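# Push utility cart through door into yellow bay

## Task

Get the utility cart from this room through the self-closing door and leave it parked in the yellow bay of the next room so that every one of its four wheels sits inside the taped outline and none touches the tape. The copy-paper case must rest in the cart's top tray without any part overhanging the tray edges. The door must be closed when you finish. Either robot or both may work; if any robot tips over or is left leaning, the task fails.

## Robot and tools

Robots: r1 and r2, identical Hello Robot Stretch 4 units. Each has an omni-wheel base, a lift on a mast and one arm that telescopes forward, ending in a wrist (yaw, pitch, roll) and a gripper. About 1.6 m tall; the base rim lies within 0.23 m of the base origin. Each reports in its own frames, so only images, lidar_m and wrist_depth_mm reveal where the two robots are relative to each other.

Frames: base frame has its origin on the floor below the base centre, x forward, y left, z up, in metres; hand_pose (a point between open fingertips, printed value may be off) uses it. The odometry frame is the base frame where the scene began; base_odometry counts wheel turns only, so slip looks like travel. Heading is radians, left positive, -3.142 to 3.142. If turned_by_wheels and turned_by_imu summed over one move disagree by more than ~0.1 rad, the base likely hit or slipped and heading is off by that gap. base_tilt is in degrees, forward and right positive, with up to ~3 degrees fixed error.

move: one action. Keys r1 and r2 each hold that robot's own part (omitted robot gets nothing new); also cameras (list of names such as r1_head_camera, r2_wrist_camera, or ["all"]) and blocking, which must always be false. Per robot: "base" with exactly one of {"translate_m": d} (straight, forward positive, -2 to 2 m), {"strafe_m": d} (sideways, left positive, -2 to 2 m), {"rotate_rad": d} (turn in place, counter-clockwise positive, -3.2 to 3.2), or translate_m plus strafe_m together for a straight diagonal. These are offsets from where the base last reported itself (or from its current spot if a move was still running). "joints" are absolute targets by name: lift_m 0 to 1.2, arm_m 0 to 0.55 (metres); wrist_yaw_rad -1.134 to 4.276 (0 ahead, left positive, 3.14 folded back); wrist_pitch_rad -1.117 to 4.259 (0 level, 1.57 down); wrist_roll_rad -1.117 to 4.259 (clockwise seen from behind positive); gripper_m -0.038 to 0.141 (fingertip gap, up to 0.015 off). Out-of-range joint targets are clipped and reported; other bad values are refused; unknown keys make the call invalid. Optional "pace": slow, default, fast, max (base 0.1/0.3/0.4/0.6 m/s, 1/2/3/4 rad/s; lift up to 0.5 m/s; arm up to 0.7 m/s); high lift also caps base speed. "speeds" sets a per-joint top speed (not gripper_m). "contact_limits" 0 to 1 (default 0.5) for arm_m, lift_m, translate_m, strafe_m, rotate_rad, only beside its own command; a base limit persists until the next base command. {"end_of_arm": "enable_torque"} alone re-powers limp wrist or gripper motors. Motions in one action start together; a new move replaces only the targets it names. Moves stop after 14 s (time_out).

Results: per robot state with base_status and joint_status ("moving", "done", "off_target", "contact_stop", "time_out", "limit_stop_at_own_body", "limit_stop_at_tilt", "torque_fault"), a "move" line summarising each commanded robot, "pictures" naming image order, "as last shown" for robots not named (their lines unchanged, status "not commanded"), on_its_own for uncommanded behaviour (slack joints, off servos, tilt drift), motor_effort in percent with peaks in brackets, servo_current in mA. lidar_m: 12 distances in 30-degree sectors, first straight ahead then counter-clockwise (4th left, 7th behind, 10th right); "-" is nothing seen or nearer than 0.25 m. wrist_depth_mm: 7x7 grid of depths, 100 to 2000 mm, "-" unknown. A move with no action returns full state, all images and the scene number. Any refused call or unbidden stop cancels the later move, wait and finished_scene calls of that reply.

wait: seconds 0 to 10, plus cameras; returns early once a running move ends. stop: brakes everything, optional cameras; re-holds slack wheels. zoom_image: camera plus region [x0, y0, x1, y1] in pixels from the top-left, at most 504 by 504, only on a camera in the latest images. finished_scene: scene (the current scene number); ends it irreversibly and starts the next.

Gripper: command well below object width (more than 0.015 under; ~0.06 under resists tugs); -0.02 or lower to close behind a handle or bar. Readings do not prove a grasp; a rise in gripper servo_current does. Open before rotating base or wrist when pinching a fixed rim.

Avoid self-collision: gripper over base with lift below ~0.2 (0.45 pointing down), wrist tilted up while rolled, yaw+pitch below about -1.1, or tilting/rolling while folded back. Keep lift contact limit 0.3+ for 2 kg loads.

Hazards: a firm press between the two robots (including gripping the other's fingers) fails the scene; base-to-robot contact turns hard within millimetres. Two robots' travel can differ by ~3 cm per metre, so jointly carried loads can topple one. Don't turn or drive with over 1 kg held and arm_m above 0.2, especially fast. Tilt over 6 degrees freezes the robot. No hard hits, slams, drops or releases of moving parts; the cart, paper and door must stay in place once the robots leave. Loose objects may occasionally be nudged by outside disturbances.

Each tool is called as name(argument=value, ...), one argument or row to a line, values as JSON.

## Session

move(
  blocking=false,
)

Scene clock: 0.00 s.
r1.base_odometry: x=+0.000 y=+0.000 heading=+0.000
r1.turned_by_wheels: +0.000
r1.turned_by_imu: +0.000
r1.base_tilt: forward=-1.6 right=+1.3
r1.lidar_m: 0.96 1.73 2.02 2.40 3.92 1.60 0.85 0.77 0.78 0.89 0.77 0.78
r1.base_status: not commanded
r1.joint_positions: lift_m=+0.124 arm_m=+0.000 wrist_yaw_rad=+3.194 wrist_pitch_rad=+0.002 wrist_roll_rad=+0.000 gripper_m=+0.056
r1.joint_status: not commanded
r1.measured_speeds: all 0
r1.motor_effort: lift_m=+19 arm_m=-4 wheel_0=-2 wheel_1=+1 wheel_2=+0
r1.servo_current: wrist_yaw_rad=59 wrist_pitch_rad=46 wrist_roll_rad=46 gripper_m=39
r1.hand_pose: x=-0.1216 y=+0.0722 z=+0.3019 quat_wxyz=(-0.026, -0.001, +0.000, +1.000) (m; r1's base frame)
r1.wrist_depth_mm: - 135 - - - - - / - 123 135 - - - - / - 121 191 - - - - / 110 136 194 - - - - / 137 - - - 1618 - - / 226 - 190 1098 188 1160 1118 / 224 163 750 798 768 768 759
r2.base_odometry: x=+0.000 y=+0.000 heading=+0.000
r2.turned_by_wheels: +0.000
r2.turned_by_imu: +0.000
r2.base_tilt: forward=-0.6 right=+0.1
r2.lidar_m: 1.29 1.32 1.58 2.33 2.36 2.78 1.41 1.41 2.77 2.39 2.42 1.48
r2.base_status: not commanded
r2.joint_positions: lift_m=+0.200 arm_m=+0.000 wrist_yaw_rad=+3.211 wrist_pitch_rad=+0.001 wrist_roll_rad=+0.000 gripper_m=+0.056
r2.joint_status: not commanded
r2.measured_speeds: all 0
r2.motor_effort: lift_m=+18 arm_m=-4 wheel_0=-1 wheel_1=+1 wheel_2=+1
r2.servo_current: wrist_yaw_rad=46 wrist_pitch_rad=39 wrist_roll_rad=52 gripper_m=52
r2.hand_pose: x=-0.1229 y=+0.0671 z=+0.3779 quat_wxyz=(-0.035, -0.001, +0.000, +0.999) (m; r2's base frame)
r2.wrist_depth_mm: - - 137 - - - - / - - 137 - - - - / - 109 138 - - - - / - 140 175 - - - - / 214 - - - - - - / 213 1281 196 1255 190 1336 1182 / 208 243 866 - - 854 878
pictures: r1_head_camera, r1_head_left_camera, r1_head_right_camera, r1_wrist_camera, r2_head_camera, r2_head_left_camera, r2_head_right_camera, r2_wrist_camera
Images, in order (width x height): r1_head_camera 420x560, r1_head_left_camera 420x672, r1_head_right_camera 420x672, r1_wrist_camera 616x392, r2_head_camera 420x560, r2_head_left_camera 420x672, r2_head_right_camera 420x672, r2_wrist_camera 616x392.

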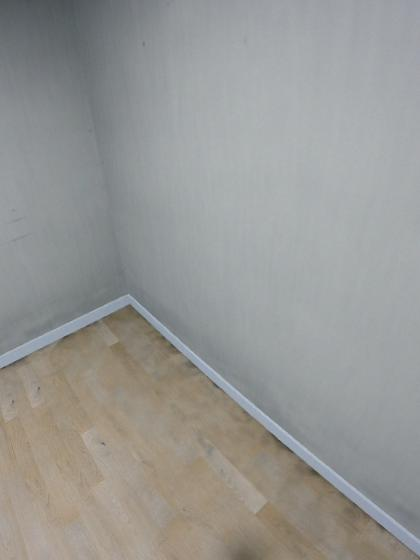

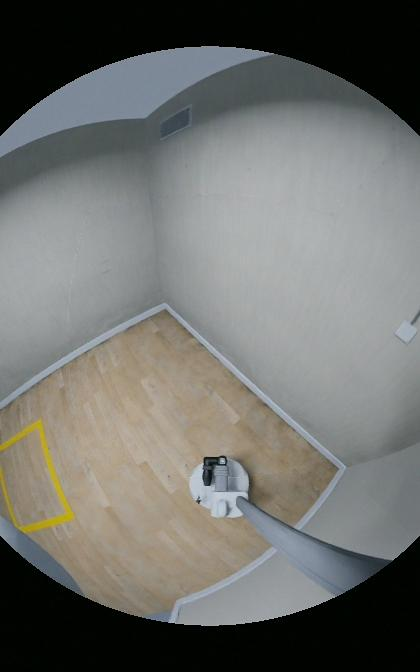

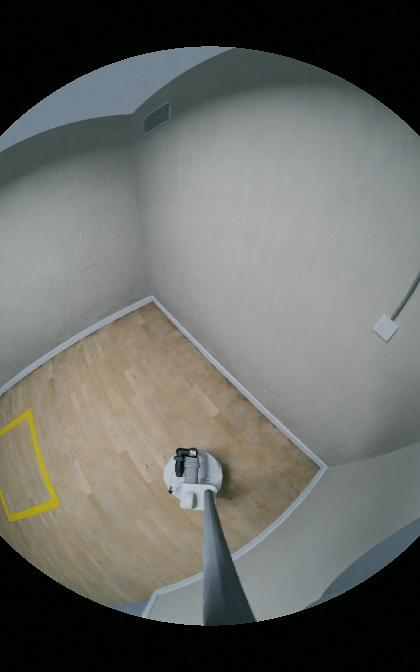

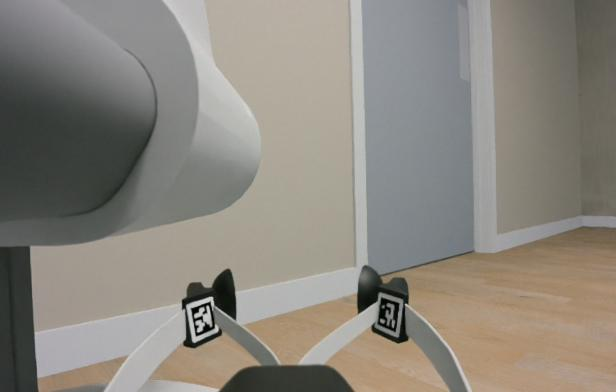

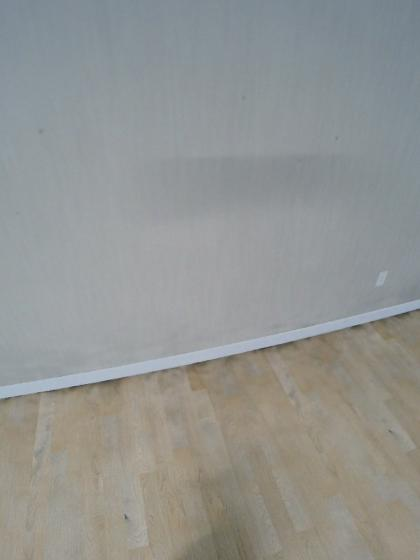

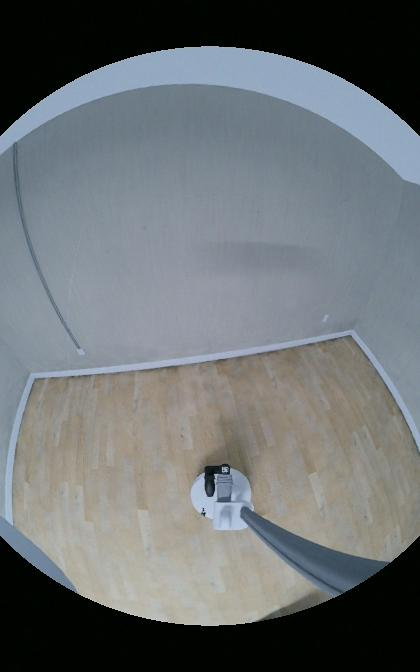

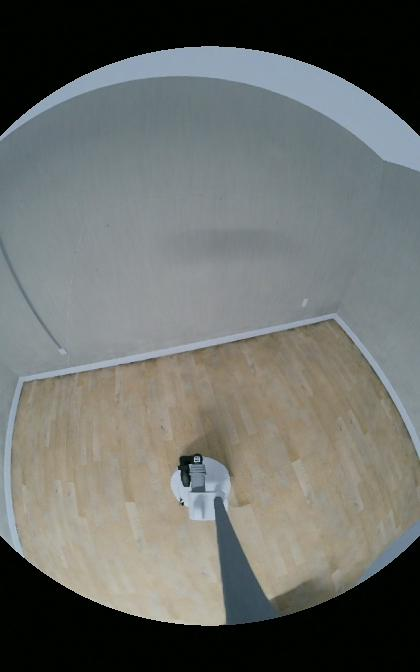

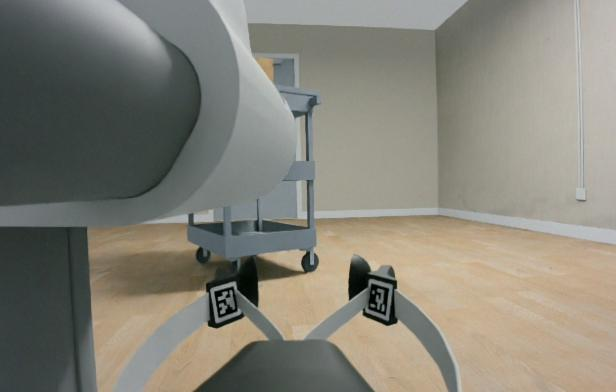

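move(
  blocking=false,
  r1={"base":{"rotate_rad":1.5},"pace":"fast"},
  r2={"base":{"rotate_rad":3.1},"pace":"fast"},
)

wait(
  seconds=3,
)

wait(
  seconds=2,
  cameras=["r1_head_camera","r1_head_left_camera","r2_head_camera","r2_head_left_camera"],
)

Scene clock: 7.57 s.
move: r1 moving; r2 moving
r1.base_odometry: x=+0.000 y=+0.000 heading=+0.379
r1.turned_by_wheels: +0.379
r1.turned_by_imu: +0.380
r1.base_tilt: forward=-1.6 right=+1.3
r1.lidar_m: 1.35 2.02 2.22 3.48 2.07 0.95 0.78 0.74 0.86 0.79 0.72 0.87
r1.base_status: rotate_rad moving
r1.joint_positions: lift_m=+0.124 arm_m=+0.000 wrist_yaw_rad=+3.194 wrist_pitch_rad=+0.002 wrist_roll_rad=+0.000 gripper_m=+0.056
r1.joint_status: not commanded
r1.measured_speeds: translate_m=+0.001 strafe_m=-0.001 rotate_rad=+1.461 lift_m=+0.000 arm_m=+0.000 wrist_yaw_rad=+0.000 wrist_pitch_rad=+0.000 wrist_roll_rad=+0.000
r1.motor_effort: lift_m=+19(20) arm_m=-4(4) wheel_0=-9(11) wheel_1=-8(9) wheel_2=-8(9)
r1.servo_current: wrist_yaw_rad=46(59) wrist_pitch_rad=39(52) wrist_roll_rad=33(65) gripper_m=39(46)
r1.hand_pose: x=-0.1216 y=+0.0722 z=+0.3019 quat_wxyz=(-0.026, -0.001, +0.000, +1.000) (m; r1's base frame)
r1.wrist_depth_mm: - 135 - - - - - / - 123 135 - - 1205 - / - 121 192 - - 1229 - / 110 136 195 - - 1205 - / 137 - - - - 1205 - / 216 - 190 - 188 1118 1138 / 224 152 759 798 778 750 759
r2.base_odometry: x=+0.000 y=+0.000 heading=+0.379
r2.turned_by_wheels: +0.379
r2.turned_by_imu: +0.368
r2.base_tilt: forward=-0.7 right=+0.0
r2.lidar_m: 1.30 1.44 2.25 2.32 2.57 1.55 1.43 3.02 2.43 2.39 1.66 1.33
r2.base_status: rotate_rad moving
r2.joint_positions: lift_m=+0.200 arm_m=+0.000 wrist_yaw_rad=+3.211 wrist_pitch_rad=+0.001 wrist_roll_rad=+0.000 gripper_m=+0.056
r2.joint_status: not commanded
r2.measured_speeds: translate_m=-0.001 strafe_m=+0.001 rotate_rad=+1.462 lift_m=+0.000 arm_m=+0.000 wrist_yaw_rad=+0.000 wrist_pitch_rad=+0.000 wrist_roll_rad=+0.000
r2.motor_effort: lift_m=+18(18) arm_m=-4(4) wheel_0=-5(11) wheel_1=-11(12) wheel_2=-13(13)
r2.servo_current: wrist_yaw_rad=52(52) wrist_pitch_rad=46(46) wrist_roll_rad=52(65) gripper_m=46(52)
r2.hand_pose: x=-0.1229 y=+0.0671 z=+0.3779 quat_wxyz=(-0.035, -0.001, +0.000, +0.999) (m; r2's base frame)
r2.wrist_depth_mm: - - 137 - - - - / - 107 137 1708 1808 - - / - 113 138 1537 - - - / - 140 178 - - - - / 216 - - - 1708 - - / 213 1281 196 1308 190 1336 1182 / 211 243 878 - - 854 878
pictures: none

Scene clock: 8.77 s.
earlier move: r1 done; r2 moving
r1.base_odometry: x=+0.000 y=+0.000 heading=+1.500
r1.turned_by_wheels: +1.120
r1.turned_by_imu: +1.127
r1.base_tilt: forward=-1.6 right=+1.3
r1.lidar_m: 2.29 3.89 1.83 0.91 0.76 0.74 0.87 0.78 0.77 0.92 1.52 2.00
r1.base_status: done
r1.joint_positions: lift_m=+0.124 arm_m=+0.000 wrist_yaw_rad=+3.194 wrist_pitch_rad=+0.002 wrist_roll_rad=+0.000 gripper_m=+0.056
r1.joint_status: not commanded
r1.measured_speeds: all 0
r1.motor_effort: lift_m=+19(20) arm_m=-4(4) wheel_0=-3(11) wheel_1=-2(10) wheel_2=-1(10)
r1.servo_current: wrist_yaw_rad=59(65) wrist_pitch_rad=46(52) wrist_roll_rad=59(65) gripper_m=39(46)
r1.hand_pose: x=-0.1216 y=+0.0722 z=+0.3019 quat_wxyz=(-0.026, -0.001, +0.000, +1.000) (m; r1's base frame)
r1.wrist_depth_mm: - 135 - - - - - / - 123 135 - - - - / - 121 191 - - - - / 111 136 195 - - - - / 137 - - - - - - / 216 - 190 1098 189 - - / 224 750 750 788 778 131 -
r2.base_odometry: x=+0.000 y=+0.000 heading=+2.937
r2.turned_by_wheels: +2.558
r2.turned_by_imu: +2.491
r2.base_tilt: forward=-0.6 right=+0.1
r2.lidar_m: 1.62 1.38 3.26 2.44 2.38 1.75 1.35 1.30 1.41 2.05 2.34 2.50
r2.base_status: rotate_rad moving
r2.joint_positions: lift_m=+0.200 arm_m=+0.000 wrist_yaw_rad=+3.211 wrist_pitch_rad=+0.001 wrist_roll_rad=+0.000 gripper_m=+0.056
r2.joint_status: not commanded
r2.measured_speeds: translate_m=+0.000 strafe_m=+0.001 rotate_rad=+1.034 lift_m=+0.000 arm_m=+0.000 wrist_yaw_rad=+0.000 wrist_pitch_rad=+0.000 wrist_roll_rad=+0.000
r2.motor_effort: lift_m=+18(18) arm_m=-4(4) wheel_0=-2(12) wheel_1=-1(12) wheel_2=-6(17)
r2.servo_current: wrist_yaw_rad=39(52) wrist_pitch_rad=46(46) wrist_roll_rad=39(65) gripper_m=52(52)
r2.hand_pose: x=-0.1228 y=+0.0671 z=+0.3779 quat_wxyz=(-0.035, -0.001, +0.000, +0.999) (m; r2's base frame)
r2.wrist_depth_mm: - - 137 - - - - / - 107 137 - - - - / - 110 138 236 - - - / - 140 165 - - - - / 216 - - - - 1708 - / 213 1182 193 1281 190 1336 1182 / 211 244 878 - - 866 866
wait: 1.20 of 3 s (r1 has come to rest)
pictures: none

Scene clock: 9.40 s.
earlier move: r2 done
r1.base_odometry: x=+0.000 y=+0.000 heading=+1.500
r1.turned_by_wheels: +0.000
r1.turned_by_imu: +0.000
r1.base_tilt: forward=-1.6 right=+1.3
r1.lidar_m: 2.32 3.86 1.81 0.90 0.75 0.74 0.86 0.78 0.76 0.89 1.52 2.02
r1.base_status: done
r1.joint_positions: lift_m=+0.124 arm_m=+0.000 wrist_yaw_rad=+3.194 wrist_pitch_rad=+0.002 wrist_roll_rad=+0.000 gripper_m=+0.056
r1.joint_status: not commanded
r1.measured_speeds: all 0
r1.motor_effort: lift_m=+19(20) arm_m=-4(4) wheel_0=-2(11) wheel_1=-2(10) wheel_2=-1(10)
r1.servo_current: wrist_yaw_rad=59(65) wrist_pitch_rad=39(52) wrist_roll_rad=46(65) gripper_m=39(52)
r1.hand_pose: x=-0.1216 y=+0.0722 z=+0.3019 quat_wxyz=(-0.026, -0.001, +0.000, +1.000) (m; r1's base frame)
r1.wrist_depth_mm: - 135 - - - - - / - 123 135 - - - - / - 121 191 - - - - / 110 135 195 - - - - / 137 - - - - - - / 216 - 190 1078 187 - - / 224 759 750 788 778 131 -
r2.base_odometry: x=+0.000 y=+0.000 heading=+3.100
r2.turned_by_wheels: +0.163
r2.turned_by_imu: +0.159
r2.base_tilt: forward=-0.6 right=+0.0
r2.lidar_m: 1.46 1.39 2.85 2.39 2.40 1.56 1.31 1.29 1.51 2.35 2.34 2.69
r2.base_status: done
r2.joint_positions: lift_m=+0.200 arm_m=+0.000 wrist_yaw_rad=+3.211 wrist_pitch_rad=+0.001 wrist_roll_rad=+0.000 gripper_m=+0.056
r2.joint_status: not commanded
r2.measured_speeds: all 0
r2.motor_effort: lift_m=+18(18) arm_m=-4(4) wheel_0=-1(12) wheel_1=+0(12) wheel_2=-2(17)
r2.servo_current: wrist_yaw_rad=46(52) wrist_pitch_rad=39(46) wrist_roll_rad=33(65) gripper_m=52(52)
r2.hand_pose: x=-0.1228 y=+0.0671 z=+0.3779 quat_wxyz=(-0.035, -0.001, +0.000, +0.999) (m; r2's base frame)
r2.wrist_depth_mm: - - 137 - - - - / - 107 138 - - - - / - 113 138 235 - - - / - 140 165 - - - - / 216 - - - - - - / 213 1182 193 1182 191 1308 1182 / 211 244 878 - - 854 866
wait: 0.63 of 2 s (r2 has come to rest)
pictures: r1_head_camera, r1_head_left_camera, r2_head_camera, r2_head_left_camera
Images, in order (width x height): r1_head_camera 420x560, r1_head_left_camera 420x672, r2_head_camera 420x560, r2_head_left_camera 420x672.

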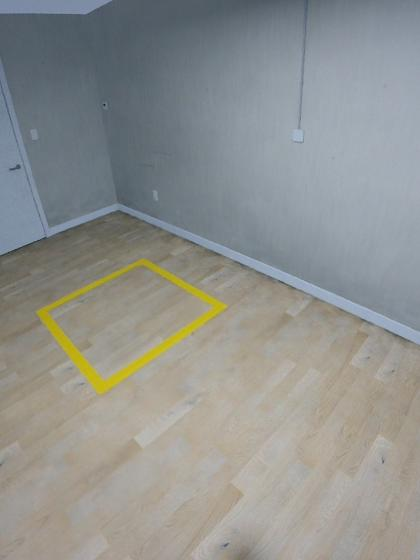

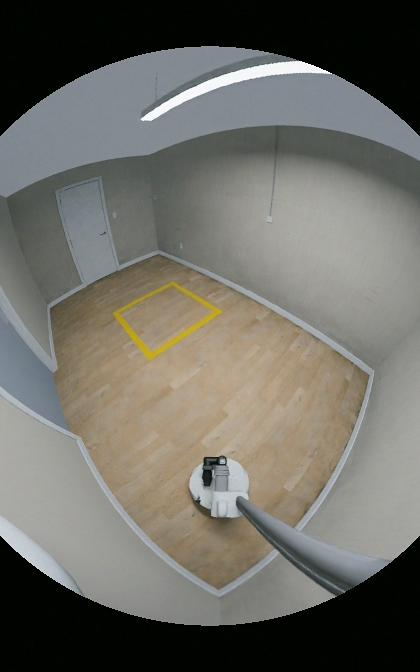

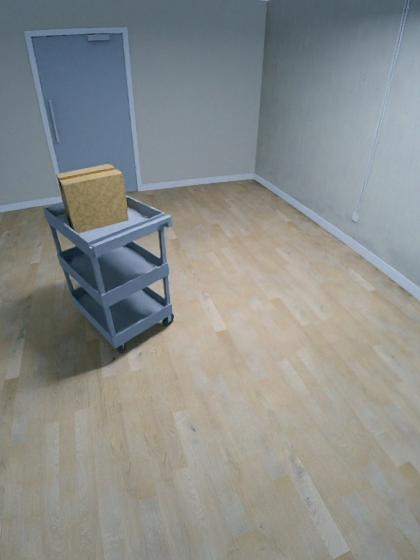

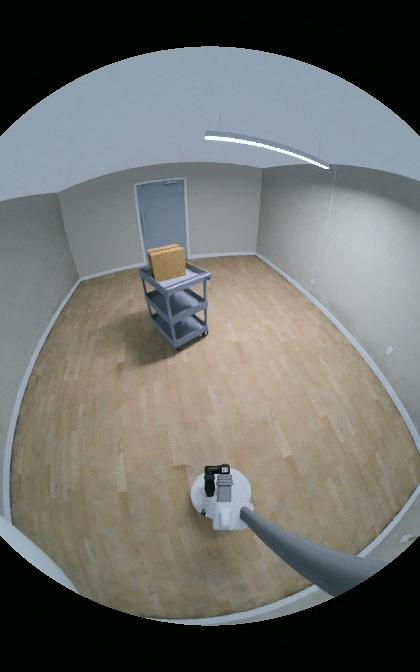

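zoom_image(
  camera="r2_head_camera",
  region=[20, 140, 200, 370],
)

Scaled by 2.191 from the camera's 420x560 image, which has a finer 1200x1600 frame.

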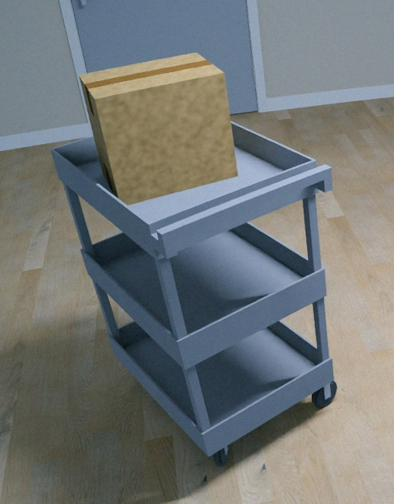

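move(
  blocking=false,
  r1={"base":{"rotate_rad":2.356},"pace":"fast"},
  r2={"joints":{"lift_m":0.683,"wrist_yaw_rad":0.0,"wrist_roll_rad":1.57,"gripper_m":0.09,"arm_m":0.2}},
)

wait(
  seconds=4,
)

wait(
  seconds=3,
  cameras=["r1_head_camera","r1_head_right_camera"],
)

move(
  blocking=false,
  r2={"base":{"translate_m":0.66,"strafe_m":-0.16}},
)

wait(
  seconds=5,
)

move(
  blocking=false,
  r2={"base":{"rotate_rad":0.75}},
)

wait(
  seconds=3,
  cameras=["r2_head_camera","r2_wrist_camera"],
)

Scene clock: 51.43 s.
move: r1 moving; r2 moving
r1.base_odometry: x=+0.000 y=+0.000 heading=+1.879
r1.turned_by_wheels: +0.380
r1.turned_by_imu: +0.380
r1.base_tilt: forward=-1.6 right=+1.3
r1.lidar_m: 3.17 2.27 1.02 0.77 0.73 0.80 0.79 0.77 0.85 1.25 2.00 2.16
r1.base_status: rotate_rad moving
r1.joint_positions: lift_m=+0.124 arm_m=+0.000 wrist_yaw_rad=+3.194 wrist_pitch_rad=+0.002 wrist_roll_rad=+0.000 gripper_m=+0.056
r1.joint_status: not commanded
r1.measured_speeds: translate_m=+0.001 strafe_m=-0.001 rotate_rad=+1.462 lift_m=+0.000 arm_m=+0.000 wrist_yaw_rad=+0.000 wrist_pitch_rad=+0.000 wrist_roll_rad=+0.000
r1.motor_effort: lift_m=+19(20) arm_m=-4(4) wheel_0=-11(11) wheel_1=-7(9) wheel_2=-8(10)
r1.servo_current: wrist_yaw_rad=39(59) wrist_pitch_rad=39(46) wrist_roll_rad=46(65) gripper_m=39(52)
r1.hand_pose: x=-0.1216 y=+0.0722 z=+0.3019 quat_wxyz=(-0.026, -0.001, +0.000, +1.000) (m; r1's base frame)
r1.wrist_depth_mm: - 135 - - - - - / - 123 135 - - - - / - 121 191 - - - - / 111 135 193 - - - - / 137 - - - - - - / 216 - 190 - 187 - - / 224 163 750 798 778 723 -
r2.base_odometry: x=+0.000 y=+0.000 heading=+3.100
r2.turned_by_wheels: +0.000
r2.turned_by_imu: +0.000
r2.base_tilt: forward=-0.7 right=+0.1
r2.lidar_m: 1.45 1.40 2.86 2.38 2.36 1.58 1.31 1.31 1.51 2.34 2.33 2.69
r2.base_status: not commanded
r2.joint_positions: lift_m=+0.238 arm_m=+0.051 wrist_yaw_rad=+2.651 wrist_pitch_rad=+0.001 wrist_roll_rad=+0.588 gripper_m=+0.075
r2.joint_status: lift_m moving; arm_m moving; wrist_yaw_rad moving; wrist_roll_rad moving; gripper_m moving
r2.measured_speeds: translate_m=+0.000 strafe_m=+0.000 rotate_rad=+0.000 lift_m=+0.146 arm_m=+0.195 wrist_yaw_rad=-1.730 wrist_pitch_rad=+0.000 wrist_roll_rad=+1.820
r2.motor_effort: lift_m=+21(23) arm_m=+10(11) wheel_0=-1(2) wheel_1=+0(1) wheel_2=-1(1)
r2.servo_current: wrist_yaw_rad=111(124) wrist_pitch_rad=39(46) wrist_roll_rad=104(111) gripper_m=78(78)
r2.hand_pose: x=+0.0083 y=+0.2130 z=+0.4157 quat_wxyz=(+0.233, +0.070, +0.281, +0.928) (m; r2's base frame)
r2.wrist_depth_mm: - - - - - - - / - - - - - - - / - - - - - - 1756 / - - - - - 1708 1205 / 266 - - 1863 1708 1118 891 / 248 - 191 1499 189 854 699 / - 127 - - 820 668 585
pictures: none

Scene clock: 53.00 s.
earlier move: r1 done; r2 moving
r1.base_odometry: x=+0.000 y=+0.000 heading=-2.428
r1.turned_by_wheels: +1.976
r1.turned_by_imu: +1.988
r1.base_tilt: forward=-1.6 right=+1.3
r1.lidar_m: 0.75 0.75 0.81 0.76 0.79 1.06 2.00 2.11 2.77 3.70 1.14 0.79
r1.base_status: done
r1.joint_positions: lift_m=+0.124 arm_m=+0.000 wrist_yaw_rad=+3.194 wrist_pitch_rad=+0.002 wrist_roll_rad=+0.000 gripper_m=+0.056
r1.joint_status: not commanded
r1.measured_speeds: all 0
r1.motor_effort: lift_m=+20(20) arm_m=-4(4) wheel_0=-1(12) wheel_1=+1(10) wheel_2=+1(10)
r1.servo_current: wrist_yaw_rad=52(78) wrist_pitch_rad=39(52) wrist_roll_rad=65(72) gripper_m=39(52)
r1.hand_pose: x=-0.1216 y=+0.0722 z=+0.3019 quat_wxyz=(-0.026, -0.001, +0.000, +1.000) (m; r1's base frame)
r1.wrist_depth_mm: - 135 - - - - - / - 123 146 - - - - / - 121 191 - - - - / 110 136 206 - - - - / 217 - - - - - - / 1025 1205 193 1182 188 1118 976 / 750 759 741 798 778 759 759
r2.base_odometry: x=+0.000 y=+0.000 heading=+3.100
r2.turned_by_wheels: +0.000
r2.turned_by_imu: +0.000
r2.base_tilt: forward=-0.7 right=+0.0
r2.lidar_m: 1.45 1.37 2.84 2.39 2.37 1.58 1.31 1.32 1.47 2.34 2.32 2.70
r2.base_status: not commanded
r2.joint_positions: lift_m=+0.639 arm_m=+0.200 wrist_yaw_rad=+0.009 wrist_pitch_rad=+0.001 wrist_roll_rad=+1.568 gripper_m=+0.090
r2.joint_status: lift_m moving; arm_m moving; wrist_yaw_rad moving; wrist_roll_rad moving; the others done
r2.measured_speeds: translate_m=+0.000 strafe_m=+0.000 rotate_rad=+0.000 lift_m=+0.167 arm_m=+0.000 wrist_yaw_rad=-0.377 wrist_pitch_rad=+0.000 wrist_roll_rad=+0.000
r2.motor_effort: lift_m=+23(25) arm_m=+10(14) wheel_0=-1(2) wheel_1=+1(1) wheel_2=-1(1)
r2.servo_current: wrist_yaw_rad=78(124) wrist_pitch_rad=39(46) wrist_roll_rad=52(111) gripper_m=52(78)
r2.hand_pose: x=+0.6599 y=-0.0847 z=+0.8170 quat_wxyz=(+0.708, +0.706, +0.004, +0.003) (m; r2's base frame)
r2.wrist_depth_mm: - - - - - 1576 1098 / - - - - - 1618 1118 / - - - - - 1618 1138 / - - - - - 1618 1118 / - - - - - 1661 1098 / - - 193 1229 190 1308 1118 / - - - - - - 1060
wait: 1.57 of 4 s (r1 has come to rest)
pictures: none

Scene clock: 53.83 s.
earlier move: r2 done
r1.base_odometry: x=+0.000 y=+0.000 heading=-2.428
r1.turned_by_wheels: +0.000
r1.turned_by_imu: +0.000
r1.base_tilt: forward=-1.6 right=+1.3
r1.lidar_m: 0.75 0.78 0.82 0.78 0.78 1.08 2.00 2.07 2.77 3.68 1.14 0.81
r1.base_status: done
r1.joint_positions: lift_m=+0.124 arm_m=+0.000 wrist_yaw_rad=+3.194 wrist_pitch_rad=+0.002 wrist_roll_rad=+0.000 gripper_m=+0.056
r1.joint_status: not commanded
r1.measured_speeds: all 0
r1.motor_effort: lift_m=+20(20) arm_m=-4(4) wheel_0=-1(12) wheel_1=+1(10) wheel_2=+1(10)
r1.servo_current: wrist_yaw_rad=46(78) wrist_pitch_rad=33(52) wrist_roll_rad=33(72) gripper_m=39(52)
r1.hand_pose: x=-0.1216 y=+0.0722 z=+0.3019 quat_wxyz=(-0.026, -0.001, +0.000, +1.000) (m; r1's base frame)
r1.wrist_depth_mm: - 135 - - - - - / - 123 146 - - - - / - 121 191 - - - - / 110 136 206 - - - - / 217 - - - - - - / 1008 1255 193 1160 187 1138 976 / 750 750 759 778 788 759 759
r2.base_odometry: x=+0.000 y=+0.000 heading=+3.100
r2.turned_by_wheels: +0.000
r2.turned_by_imu: +0.000
r2.base_tilt: forward=-0.7 right=+0.0
r2.lidar_m: 1.46 1.40 2.83 2.37 2.38 1.57 1.31 1.32 1.52 2.34 2.31 2.67
r2.base_status: not commanded
r2.joint_positions: lift_m=+0.683 arm_m=+0.200 wrist_yaw_rad=+0.003 wrist_pitch_rad=+0.001 wrist_roll_rad=+1.568 gripper_m=+0.090
r2.joint_status: all done
r2.measured_speeds: all 0
r2.motor_effort: lift_m=+21(25) arm_m=+7(14) wheel_0=-1(2) wheel_1=+1(1) wheel_2=-1(2)
r2.servo_current: wrist_yaw_rad=46(124) wrist_pitch_rad=46(46) wrist_roll_rad=46(111) gripper_m=52(78)
r2.hand_pose: x=+0.6593 y=-0.0866 z=+0.8606 quat_wxyz=(+0.708, +0.706, +0.001, +0.001) (m; r2's base frame)
r2.wrist_depth_mm: - - - - - 1661 1182 / - - - - - 1708 1182 / - - - - - 1756 1182 / - - - - - 1756 1205 / - - - - - 1708 1205 / - - 193 - 190 - 1138 / - - - - - - 1098
wait: 0.83 of 3 s (r2 has come to rest)
pictures: r1_head_camera, r1_head_right_camera
Images, in order (width x height): r1_head_camera 420x560, r1_head_right_camera 420x672.

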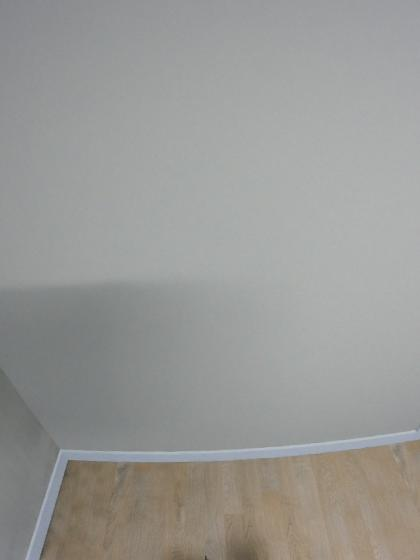

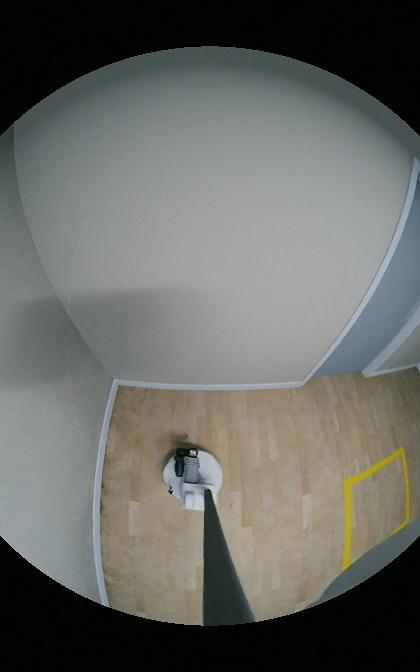

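Scene clock: 54.33 s.
move: r2 moving
r1: as last shown
r1.lidar_m: 0.75 0.77 0.82 0.76 0.79 1.09 2.02 2.09 2.76 3.67 1.14 0.81
r1.motor_effort: lift_m=+20(20) arm_m=-4(4) wheel_0=-1(2) wheel_1=+1(2) wheel_2=+1(1)
r1.servo_current: wrist_yaw_rad=65(78) wrist_pitch_rad=39(46) wrist_roll_rad=59(59) gripper_m=39(46)
r1.wrist_depth_mm: - 135 - - - - - / - 123 146 - - - - / - 121 191 - - - - / 110 135 206 - - - - / 216 - - - - - - / 991 1229 194 1182 187 1138 976 / 759 759 759 778 778 768 768
r2.base_odometry: x=-0.031 y=+0.009 heading=+3.100
r2.turned_by_wheels: +0.000
r2.turned_by_imu: +0.000
r2.base_tilt: forward=-0.7 right=+0.1
r2.lidar_m: 1.45 1.37 2.85 2.40 2.42 1.62 1.35 1.32 1.53 2.33 2.33 2.68
r2.base_status: translate_m moving; strafe_m moving
r2.joint_positions: lift_m=+0.683 arm_m=+0.200 wrist_yaw_rad=+0.003 wrist_pitch_rad=+0.001 wrist_roll_rad=+1.568 gripper_m=+0.090
r2.joint_status: not commanded
r2.measured_speeds: translate_m=+0.123 strafe_m=-0.031 rotate_rad=+0.002 lift_m=+0.000 arm_m=+0.000 wrist_yaw_rad=+0.000 wrist_pitch_rad=+0.000 wrist_roll_rad=+0.000
r2.motor_effort: lift_m=+21(22) arm_m=+8(8) wheel_0=+8(12) wheel_1=+6(6) wheel_2=-13(13)
r2.servo_current: wrist_yaw_rad=46(52) wrist_pitch_rad=39(46) wrist_roll_rad=52(59) gripper_m=52(59)
r2.hand_pose: x=+0.6593 y=-0.0866 z=+0.8606 quat_wxyz=(+0.708, +0.706, +0.001, +0.001) (m; r2's base frame)
r2.wrist_depth_mm: - - - - - 1661 1182 / - - - - - 1708 1205 / - - - - - 1808 1182 / - - - - - 1708 1182 / - - - - - 1756 1205 / - - 194 - 190 - 1118 / - - - - - - 1078
pictures: none

Scene clock: 57.57 s.
earlier move: r2 done
r1.base_odometry: x=+0.000 y=+0.000 heading=-2.428
r1.turned_by_wheels: +0.000
r1.turned_by_imu: +0.000
r1.base_tilt: forward=-1.6 right=+1.3
r1.lidar_m: 0.75 0.79 0.82 0.76 0.79 1.05 2.00 2.10 2.81 3.68 1.13 0.79
r1.base_status: not commanded
r1.joint_positions: lift_m=+0.124 arm_m=+0.000 wrist_yaw_rad=+3.194 wrist_pitch_rad=+0.002 wrist_roll_rad=+0.000 gripper_m=+0.056
r1.joint_status: not commanded
r1.measured_speeds: all 0
r1.motor_effort: lift_m=+19(20) arm_m=-4(4) wheel_0=-1(2) wheel_1=+1(2) wheel_2=+1(1)
r1.servo_current: wrist_yaw_rad=39(78) wrist_pitch_rad=46(52) wrist_roll_rad=33(65) gripper_m=46(46)
r1.hand_pose: x=-0.1216 y=+0.0722 z=+0.3019 quat_wxyz=(-0.026, -0.001, +0.000, +1.000) (m; r1's base frame)
r1.wrist_depth_mm: - 135 - - - - - / - 123 145 - - - - / - 121 191 - - - - / 110 136 206 - - - - / 216 - - - - - - / 1025 1205 193 1205 187 1138 991 / 750 741 759 788 788 768 750
r2.base_odometry: x=-0.653 y=+0.187 heading=+3.100
r2.turned_by_wheels: +0.000
r2.turned_by_imu: +0.001
r2.base_tilt: forward=-0.6 right=+0.1
r2.lidar_m: 3.85 0.87 3.26 2.73 2.72 2.28 1.89 1.89 2.18 1.99 2.00 2.28
r2.base_status: done
r2.joint_positions: lift_m=+0.683 arm_m=+0.200 wrist_yaw_rad=+0.003 wrist_pitch_rad=+0.001 wrist_roll_rad=+1.568 gripper_m=+0.090
r2.joint_status: not commanded
r2.measured_speeds: all 0
r2.motor_effort: lift_m=+21(22) arm_m=+7(8) wheel_0=+3(12) wheel_1=+4(7) wheel_2=-4(14)
r2.servo_current: wrist_yaw_rad=52(65) wrist_pitch_rad=39(52) wrist_roll_rad=59(59) gripper_m=46(59)
r2.hand_pose: x=+0.6593 y=-0.0866 z=+0.8606 quat_wxyz=(+0.708, +0.706, +0.001, +0.001) (m; r2's base frame)
r2.wrist_depth_mm: - - - - - 1708 1160 / - - - - - 1708 1182 / - - - - - 1756 1182 / - - - - - 1808 1205 / - - - - - 1756 1205 / - - 194 - 191 1618 1205 / - - - - - 1756 1182
wait: 3.23 of 5 s (r2 has come to rest)
pictures: none

Scene clock: 58.07 s.
move: r2 moving
r1: as last shown
r1.lidar_m: 0.74 0.80 0.83 0.75 0.81 1.08 2.02 2.12 2.76 3.69 1.15 0.80
r1.motor_effort: lift_m=+20(20) arm_m=-4(4) wheel_0=-2(2) wheel_1=+1(2) wheel_2=+1(1)
r1.servo_current: wrist_yaw_rad=46(52) wrist_pitch_rad=46(52) wrist_roll_rad=65(65) gripper_m=39(46)
r1.wrist_depth_mm: - 135 - - - - - / - 123 146 - - - - / - 121 191 - - - - / 110 135 206 - - - - / 216 - - - - - - / 1042 1205 193 1182 187 1138 976 / 759 750 759 788 778 759 750
r2.base_odometry: x=-0.653 y=+0.187 heading=-2.931
r2.turned_by_wheels: +0.252
r2.turned_by_imu: +0.245
r2.base_tilt: forward=-0.6 right=+0.1
r2.lidar_m: 0.92 0.91 2.89 2.73 2.84 2.00 1.87 1.99 2.10 1.99 2.07 2.77
r2.base_status: rotate_rad moving
r2.joint_positions: lift_m=+0.683 arm_m=+0.200 wrist_yaw_rad=+0.002 wrist_pitch_rad=+0.001 wrist_roll_rad=+1.568 gripper_m=+0.090
r2.joint_status: not commanded
r2.measured_speeds: translate_m=-0.001 strafe_m=+0.002 rotate_rad=+0.972 lift_m=+0.000 arm_m=+0.000 wrist_yaw_rad=+0.000 wrist_pitch_rad=+0.000 wrist_roll_rad=+0.000
r2.motor_effort: lift_m=+21(21) arm_m=+7(8) wheel_0=-8(11) wheel_1=-9(10) wheel_2=-11(12)
r2.servo_current: wrist_yaw_rad=52(65) wrist_pitch_rad=39(46) wrist_roll_rad=39(59) gripper_m=52(52)
r2.hand_pose: x=+0.6593 y=-0.0867 z=+0.8606 quat_wxyz=(+0.708, +0.706, +0.001, +0.000) (m; r2's base frame)
r2.wrist_depth_mm: - - - - - 1661 1182 / - - - - - 1708 1182 / - - - - - 1708 1182 / - - - - - 1756 1205 / - - - - - 1708 1205 / - - 193 - 190 1618 1205 / - - - - - - 597
pictures: none

Scene clock: 59.10 s.
earlier move: r2 done
r1.base_odometry: x=+0.000 y=+0.000 heading=-2.428
r1.turned_by_wheels: +0.000
r1.turned_by_imu: +0.000
r1.base_tilt: forward=-1.6 right=+1.3
r1.lidar_m: 0.74 0.78 0.81 0.76 0.78 1.07 2.02 2.10 2.79 3.65 1.12 0.78
r1.base_status: not commanded
r1.joint_positions: lift_m=+0.124 arm_m=+0.000 wrist_yaw_rad=+3.194 wrist_pitch_rad=+0.002 wrist_roll_rad=+0.000 gripper_m=+0.056
r1.joint_status: not commanded
r1.measured_speeds: all 0
r1.motor_effort: lift_m=+20(20) arm_m=-4(4) wheel_0=-2(2) wheel_1=+1(2) wheel_2=+1(1)
r1.servo_current: wrist_yaw_rad=46(65) wrist_pitch_rad=46(52) wrist_roll_rad=52(65) gripper_m=39(46)
r1.hand_pose: x=-0.1216 y=+0.0722 z=+0.3019 quat_wxyz=(-0.026, -0.001, +0.000, +1.000) (m; r1's base frame)
r1.wrist_depth_mm: - 135 - - - - - / - 123 146 - - - - / - 121 191 - - - - / 110 136 205 - - - - / 216 - - - - - - / 1008 1229 193 1182 187 1118 976 / 741 741 750 798 778 759 759
r2.base_odometry: x=-0.653 y=+0.187 heading=-2.434
r2.turned_by_wheels: +0.498
r2.turned_by_imu: +0.485
r2.base_tilt: forward=-0.7 right=+0.1
r2.lidar_m: 0.90 2.91 2.71 2.81 2.02 1.90 1.97 2.10 2.00 2.06 2.68 0.94
r2.base_status: done
r2.joint_positions: lift_m=+0.683 arm_m=+0.200 wrist_yaw_rad=+0.002 wrist_pitch_rad=+0.001 wrist_roll_rad=+1.568 gripper_m=+0.090
r2.joint_status: not commanded
r2.measured_speeds: all 0
r2.motor_effort: lift_m=+21(21) arm_m=+7(8) wheel_0=-2(11) wheel_1=-3(10) wheel_2=-4(12)
r2.servo_current: wrist_yaw_rad=46(65) wrist_pitch_rad=33(46) wrist_roll_rad=46(59) gripper_m=52(59)
r2.hand_pose: x=+0.6593 y=-0.0867 z=+0.8606 quat_wxyz=(+0.708, +0.706, +0.001, +0.000) (m; r2's base frame)
r2.wrist_depth_mm: - - - 517 - 732 521 / - - - 521 - - 521 / - - 741 525 1138 - 525 / - - 768 530 1118 - 525 / - - - 535 991 535 530 / - - 193 469 192 1537 1160 / - - - - - 1756 1160
wait: 1.03 of 3 s (r2 has come to rest)
pictures: r2_head_camera, r2_wrist_camera
Images, in order (width x height): r2_head_camera 420x560, r2_wrist_camera 616x392.

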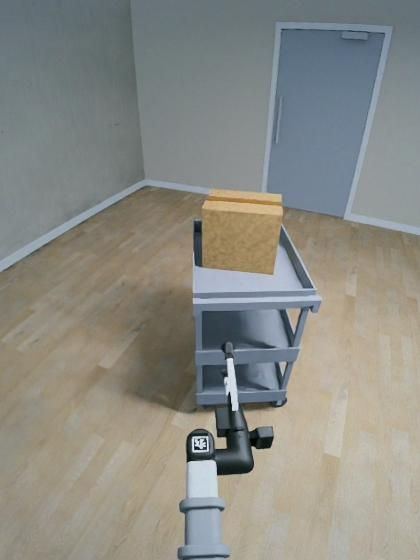

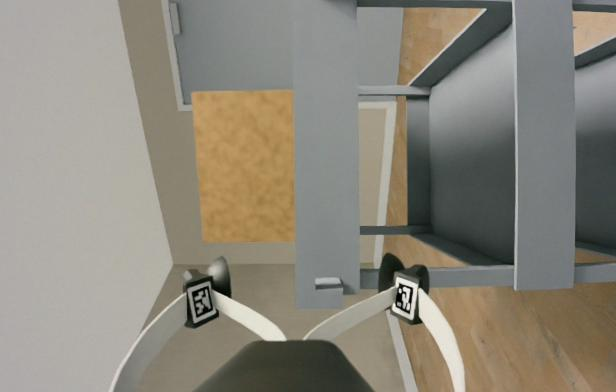

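move(
  blocking=false,
  r1={"base":{"strafe_m":-1.6}},
  r2={"base":{"strafe_m":-0.08,"translate_m":0.2},"contact_limits":{"translate_m":0.2}},
)

wait(
  seconds=4,
)

move(
  blocking=false,
  r2={"base":{"translate_m":0.135},"pace":"slow","contact_limits":{"translate_m":0.2}},
)

wait(
  seconds=4,
)

wait(
  seconds=4,
  cameras=["r2_head_camera","r2_wrist_camera","r1_head_camera","r1_head_right_camera"],
)

Scene clock: 68.13 s.
move: r1 moving; r2 moving
r1.base_odometry: x=-0.024 y=+0.027 heading=-2.427
r1.turned_by_wheels: +0.000
r1.turned_by_imu: +0.000
r1.base_tilt: forward=-1.6 right=+1.2
r1.lidar_m: 0.75 0.77 0.87 0.80 0.83 1.13 2.02 2.10 2.79 3.69 1.17 0.79
r1.base_status: strafe_m moving
r1.joint_positions: lift_m=+0.124 arm_m=+0.000 wrist_yaw_rad=+3.194 wrist_pitch_rad=+0.002 wrist_roll_rad=+0.000 gripper_m=+0.056
r1.joint_status: not commanded
r1.measured_speeds: translate_m=+0.000 strafe_m=-0.140 rotate_rad=+0.002 lift_m=+0.000 arm_m=+0.000 wrist_yaw_rad=+0.000 wrist_pitch_rad=+0.000 wrist_roll_rad=+0.000
r1.motor_effort: lift_m=+20(20) arm_m=-4(4) wheel_0=+9(10) wheel_1=-8(9) wheel_2=-1(2)
r1.servo_current: wrist_yaw_rad=39(52) wrist_pitch_rad=39(52) wrist_roll_rad=65(65) gripper_m=33(46)
r1.hand_pose: x=-0.1216 y=+0.0722 z=+0.3019 quat_wxyz=(-0.026, -0.001, +0.000, +1.000) (m; r1's base frame)
r1.wrist_depth_mm: - 135 - - - - - / - 123 146 - - - - / - 120 191 - - - - / 110 136 206 - - - - / 216 - - - - - - / 991 1229 193 1182 187 1138 1008 / 750 741 759 798 778 750 759
r2.base_odometry: x=-0.685 y=+0.177 heading=-2.434
r2.turned_by_wheels: +0.000
r2.turned_by_imu: +0.001
r2.base_tilt: forward=-0.7 right=+0.1
r2.lidar_m: 0.85 2.91 2.72 2.80 2.05 1.93 1.96 2.11 1.99 2.06 2.69 0.92
r2.base_status: translate_m moving; strafe_m moving
r2.joint_positions: lift_m=+0.683 arm_m=+0.200 wrist_yaw_rad=+0.002 wrist_pitch_rad=+0.001 wrist_roll_rad=+1.568 gripper_m=+0.090
r2.joint_status: not commanded
r2.measured_speeds: translate_m=+0.123 strafe_m=-0.048 rotate_rad=+0.001 lift_m=+0.000 arm_m=+0.000 wrist_yaw_rad=+0.000 wrist_pitch_rad=+0.000 wrist_roll_rad=+0.000
r2.motor_effort: lift_m=+21(21) arm_m=+7(7) wheel_0=+9(10) wheel_1=+6(6) wheel_2=-12(13)
r2.servo_current: wrist_yaw_rad=52(59) wrist_pitch_rad=39(46) wrist_roll_rad=52(59) gripper_m=52(52)
r2.contact_limits: translate_m 0.2
r2.hand_pose: x=+0.6593 y=-0.0867 z=+0.8606 quat_wxyz=(+0.708, +0.706, +0.001, +0.000) (m; r2's base frame)
r2.wrist_depth_mm: - - - 488 - 768 492 / - - - 492 - - 492 / - - 699 492 - - 496 / - - 732 492 - - 500 / - - - 496 1098 - 496 / - - 193 439 191 512 1060 / - - - - - 1708 1205
pictures: none

Scene clock: 69.70 s.
earlier move: r1 moving; r2 done
r1.base_odometry: x=-0.305 y=+0.351 heading=-2.427
r1.turned_by_wheels: +0.000
r1.turned_by_imu: -0.002
r1.base_tilt: forward=-1.6 right=+1.3
r1.lidar_m: 0.76 0.80 1.08 1.24 1.26 1.68 1.99 2.10 2.75 3.48 1.31 0.82
r1.base_status: strafe_m moving
r1.joint_positions: lift_m=+0.124 arm_m=+0.000 wrist_yaw_rad=+3.194 wrist_pitch_rad=+0.002 wrist_roll_rad=+0.000 gripper_m=+0.056
r1.joint_status: not commanded
r1.measured_speeds: translate_m=+0.000 strafe_m=-0.299 rotate_rad=+0.000 lift_m=+0.000 arm_m=+0.000 wrist_yaw_rad=+0.000 wrist_pitch_rad=+0.000 wrist_roll_rad=+0.000
r1.motor_effort: lift_m=+19(20) arm_m=-4(4) wheel_0=+7(12) wheel_1=-6(12) wheel_2=+1(2)
r1.servo_current: wrist_yaw_rad=46(65) wrist_pitch_rad=39(52) wrist_roll_rad=39(65) gripper_m=46(46)
r1.hand_pose: x=-0.1216 y=+0.0722 z=+0.3019 quat_wxyz=(-0.026, -0.001, +0.000, +1.000) (m; r1's base frame)
r1.wrist_depth_mm: - 135 - - - - - / - 123 146 - - - - / - 121 192 - - - - / 111 136 206 - - - - / 216 - - - - - 1499 / 1008 1229 194 1205 187 1118 1118 / 750 759 750 788 778 759 759
r2.base_odometry: x=-0.857 y=+0.118 heading=-2.433
r2.turned_by_wheels: +0.000
r2.turned_by_imu: +0.001
r2.base_tilt: forward=-0.7 right=+0.1
r2.lidar_m: 0.69 2.92 2.71 2.78 2.25 2.11 2.19 2.14 2.01 2.07 2.71 0.72
r2.base_status: done
r2.joint_positions: lift_m=+0.683 arm_m=+0.200 wrist_yaw_rad=+0.002 wrist_pitch_rad=+0.001 wrist_roll_rad=+1.568 gripper_m=+0.090
r2.joint_status: not commanded
r2.measured_speeds: all 0
r2.motor_effort: lift_m=+21(21) arm_m=+7(7) wheel_0=+3(14) wheel_1=+4(6) wheel_2=-4(14)
r2.servo_current: wrist_yaw_rad=46(59) wrist_pitch_rad=39(46) wrist_roll_rad=52(59) gripper_m=59(59)
r2.contact_limits: translate_m 0.2
r2.hand_pose: x=+0.6593 y=-0.0867 z=+0.8606 quat_wxyz=(+0.708, +0.706, +0.001, +0.000) (m; r2's base frame)
r2.wrist_depth_mm: - - - 322 322 1661 - / - - - 325 325 891 - / - - 535 325 327 904 - / - - 544 325 327 917 - / - - 564 330 329 - - / - - 194 271 190 - - / - - - - - 1756 488
wait: 1.57 of 4 s (r2 has come to rest)
pictures: none

Scene clock: 70.20 s.
earlier move: r1 moving
move: r2 moving
r1.base_odometry: x=-0.403 y=+0.465 heading=-2.427
r1.turned_by_wheels: +0.000
r1.turned_by_imu: -0.001
r1.base_tilt: forward=-1.6 right=+1.3
r1.lidar_m: 0.78 0.81 1.07 1.39 1.42 1.91 1.98 2.07 2.75 3.33 1.33 0.83
r1.base_status: strafe_m moving
r1.joint_positions: lift_m=+0.124 arm_m=+0.000 wrist_yaw_rad=+3.194 wrist_pitch_rad=+0.002 wrist_roll_rad=+0.000 gripper_m=+0.056
r1.joint_status: not commanded
r1.measured_speeds: translate_m=+0.000 strafe_m=-0.299 rotate_rad=+0.001 lift_m=+0.000 arm_m=+0.000 wrist_yaw_rad=+0.000 wrist_pitch_rad=+0.000 wrist_roll_rad=+0.000
r1.motor_effort: lift_m=+20(20) arm_m=-4(4) wheel_0=+8(8) wheel_1=-4(7) wheel_2=+0(1)
r1.servo_current: wrist_yaw_rad=65(65) wrist_pitch_rad=39(46) wrist_roll_rad=33(59) gripper_m=39(46)
r1.hand_pose: x=-0.1216 y=+0.0722 z=+0.3019 quat_wxyz=(-0.026, -0.001, +0.000, +1.000) (m; r1's base frame)
r1.wrist_depth_mm: - 135 - - - - - / - 123 146 - - - - / - 121 191 - - - - / 110 136 206 - - - - / 216 - - - - - 1661 / 1008 1205 194 1182 187 1138 1098 / 750 750 759 788 778 750 759
r2.base_odometry: x=-0.866 y=+0.110 heading=-2.434
r2.turned_by_wheels: +0.000
r2.turned_by_imu: +0.000
r2.base_tilt: forward=-0.7 right=+0.1
r2.lidar_m: 0.66 2.90 2.69 2.75 2.27 2.12 2.19 2.14 2.00 2.08 2.75 0.71
r2.base_status: translate_m moving
r2.joint_positions: lift_m=+0.683 arm_m=+0.200 wrist_yaw_rad=+0.002 wrist_pitch_rad=+0.001 wrist_roll_rad=+1.568 gripper_m=+0.090
r2.joint_status: not commanded
r2.measured_speeds: translate_m=+0.048 strafe_m=+0.000 rotate_rad=-0.002 lift_m=+0.000 arm_m=+0.000 wrist_yaw_rad=+0.000 wrist_pitch_rad=+0.000 wrist_roll_rad=+0.000
r2.motor_effort: lift_m=+21(21) arm_m=+7(7) wheel_0=+8(10) wheel_1=+6(7) wheel_2=-10(10)
r2.servo_current: wrist_yaw_rad=46(52) wrist_pitch_rad=39(46) wrist_roll_rad=46(59) gripper_m=59(59)
r2.contact_limits: translate_m 0.2
r2.hand_pose: x=+0.6593 y=-0.0867 z=+0.8606 quat_wxyz=(+0.708, +0.706, +0.001, +0.000) (m; r2's base frame)
r2.wrist_depth_mm: - - - 310 314 1708 - / - - - 312 314 798 - / - - 517 314 317 917 - / - - 539 317 319 917 - / - - 559 319 319 - - / - - 193 258 190 - - / - - - - - 1756 488
pictures: none

Scene clock: 72.33 s.
earlier move: r1 moving; r2 done
r1.base_odometry: x=-0.822 y=+0.948 heading=-2.427
r1.turned_by_wheels: +0.000
r1.turned_by_imu: -0.003
r1.base_tilt: forward=-1.6 right=+1.3
r1.lidar_m: 0.87 0.84 1.12 2.01 2.07 2.07 1.95 2.04 2.72 2.70 1.24 0.92
r1.base_status: strafe_m moving
r1.joint_positions: lift_m=+0.124 arm_m=+0.000 wrist_yaw_rad=+3.194 wrist_pitch_rad=+0.002 wrist_roll_rad=+0.000 gripper_m=+0.056
r1.joint_status: not commanded
r1.measured_speeds: translate_m=+0.000 strafe_m=-0.300 rotate_rad=-0.001 lift_m=+0.000 arm_m=+0.000 wrist_yaw_rad=+0.000 wrist_pitch_rad=+0.000 wrist_roll_rad=+0.000
r1.motor_effort: lift_m=+19(20) arm_m=-4(4) wheel_0=+7(8) wheel_1=-4(7) wheel_2=+0(2)
r1.servo_current: wrist_yaw_rad=46(65) wrist_pitch_rad=33(52) wrist_roll_rad=59(65) gripper_m=39(46)
r1.hand_pose: x=-0.1216 y=+0.0722 z=+0.3019 quat_wxyz=(-0.026, -0.001, +0.000, +1.000) (m; r1's base frame)
r1.wrist_depth_mm: - 135 - - - - - / - 124 146 - - - - / - 121 191 - - - - / 111 135 206 - - - - / 216 - - - - - - / 1008 1229 193 1205 187 1138 1118 / 759 750 750 809 788 759 759
r2.base_odometry: x=-0.959 y=+0.031 heading=-2.433
r2.turned_by_wheels: +0.001
r2.turned_by_imu: +0.001
r2.base_tilt: forward=-0.7 right=+0.1
r2.lidar_m: 0.60 2.82 2.64 2.72 2.38 2.24 2.29 2.19 2.07 2.12 2.81 0.63
r2.base_status: done
r2.joint_positions: lift_m=+0.683 arm_m=+0.200 wrist_yaw_rad=-0.002 wrist_pitch_rad=+0.001 wrist_roll_rad=+1.569 gripper_m=+0.090
r2.joint_status: not commanded
r2.measured_speeds: all 0
r2.motor_effort: lift_m=+21(21) arm_m=+7(7) wheel_0=+8(11) wheel_1=+7(9) wheel_2=-8(15)
r2.servo_current: wrist_yaw_rad=46(59) wrist_pitch_rad=46(46) wrist_roll_rad=59(59) gripper_m=46(59)
r2.contact_limits: translate_m 0.2
r2.hand_pose: x=+0.6589 y=-0.0881 z=+0.8606 quat_wxyz=(+0.708, +0.706, +0.000, -0.001) (m; r2's base frame)
r2.wrist_depth_mm: - - - 181 242 1661 - / - - - 182 242 788 - / - 452 449 182 242 854 - / - 469 466 183 243 831 - / - - 480 184 244 842 - / - - 193 184 191 - - / - - - - - 1863 484
wait: 2.13 of 4 s (r2 has come to rest)
pictures: none

Scene clock: 74.30 s.
earlier move: r1 done
r1.base_odometry: x=-1.048 y=+1.209 heading=-2.427
r1.turned_by_wheels: +0.000
r1.turned_by_imu: -0.002
r1.base_tilt: forward=-1.6 right=+1.3
r1.lidar_m: 0.90 0.95 1.15 2.37 2.43 2.07 1.93 2.02 2.48 2.33 1.25 0.95
r1.base_status: done
r1.joint_positions: lift_m=+0.124 arm_m=+0.000 wrist_yaw_rad=+3.194 wrist_pitch_rad=+0.002 wrist_roll_rad=+0.000 gripper_m=+0.056
r1.joint_status: not commanded
r1.measured_speeds: all 0
r1.motor_effort: lift_m=+20(20) arm_m=-4(4) wheel_0=+2(10) wheel_1=+1(7) wheel_2=+1(2)
r1.servo_current: wrist_yaw_rad=39(72) wrist_pitch_rad=46(52) wrist_roll_rad=46(65) gripper_m=46(52)
r1.hand_pose: x=-0.1216 y=+0.0722 z=+0.3019 quat_wxyz=(-0.026, -0.001, +0.000, +1.000) (m; r1's base frame)
r1.wrist_depth_mm: - 135 - - - - - / - 122 146 - - - - / - 121 190 - - - - / 110 135 204 - - - - / 216 - - - - - - / 991 1205 193 1182 188 1138 1098 / 750 750 750 153 732 759 759
r2.base_odometry: x=-0.959 y=+0.031 heading=-2.433
r2.turned_by_wheels: +0.000
r2.turned_by_imu: +0.000
r2.base_tilt: forward=-0.7 right=+0.1
r2.lidar_m: 0.59 2.86 2.65 2.70 2.38 2.23 2.29 2.19 2.08 2.13 2.76 0.65
r2.base_status: done
r2.joint_positions: lift_m=+0.683 arm_m=+0.200 wrist_yaw_rad=-0.002 wrist_pitch_rad=+0.001 wrist_roll_rad=+1.569 gripper_m=+0.090
r2.joint_status: not commanded
r2.measured_speeds: all 0
r2.motor_effort: lift_m=+21(21) arm_m=+7(7) wheel_0=+8(11) wheel_1=+7(9) wheel_2=-8(15)
r2.servo_current: wrist_yaw_rad=46(59) wrist_pitch_rad=39(52) wrist_roll_rad=59(59) gripper_m=52(59)
r2.contact_limits: translate_m 0.2
r2.hand_pose: x=+0.6589 y=-0.0881 z=+0.8606 quat_wxyz=(+0.708, +0.706, +0.000, -0.001) (m; r2's base frame)
r2.wrist_depth_mm: - - - 182 240 1661 - / - - - 182 242 778 - / - 455 445 183 242 842 - / - 469 462 184 244 842 - / - - 477 184 243 842 - / - - 194 185 192 - - / - - - - - 1808 480
wait: 1.97 of 4 s (r1 has come to rest)
pictures: r1_head_camera, r1_head_right_camera, r2_head_camera, r2_wrist_camera
Images, in order (width x height): r1_head_camera 420x560, r1_head_right_camera 420x672, r2_head_camera 420x560, r2_wrist_camera 616x392.

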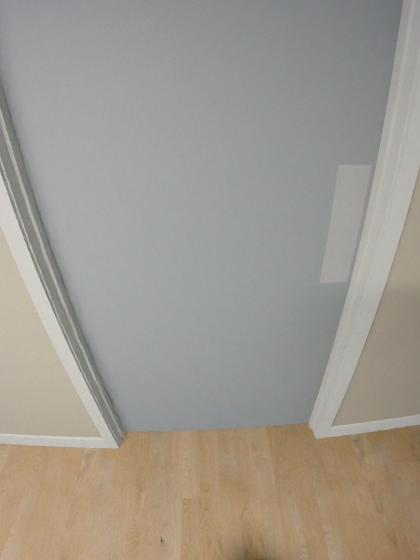

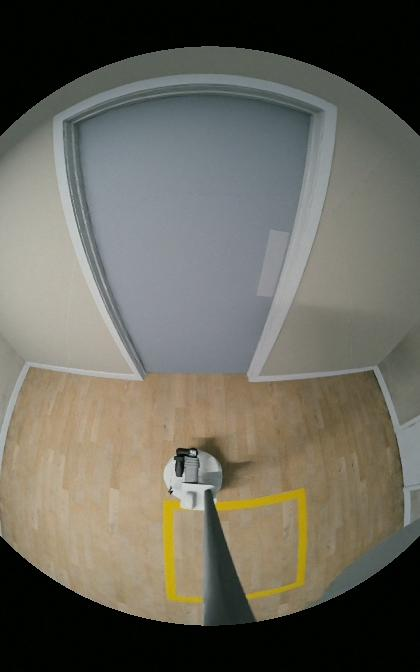

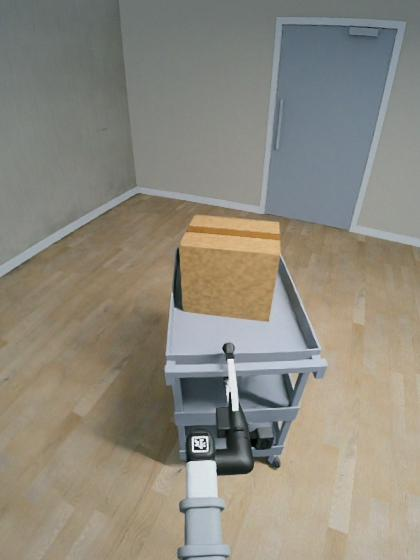

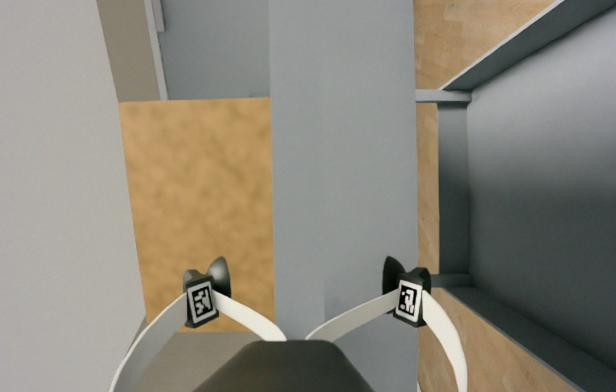

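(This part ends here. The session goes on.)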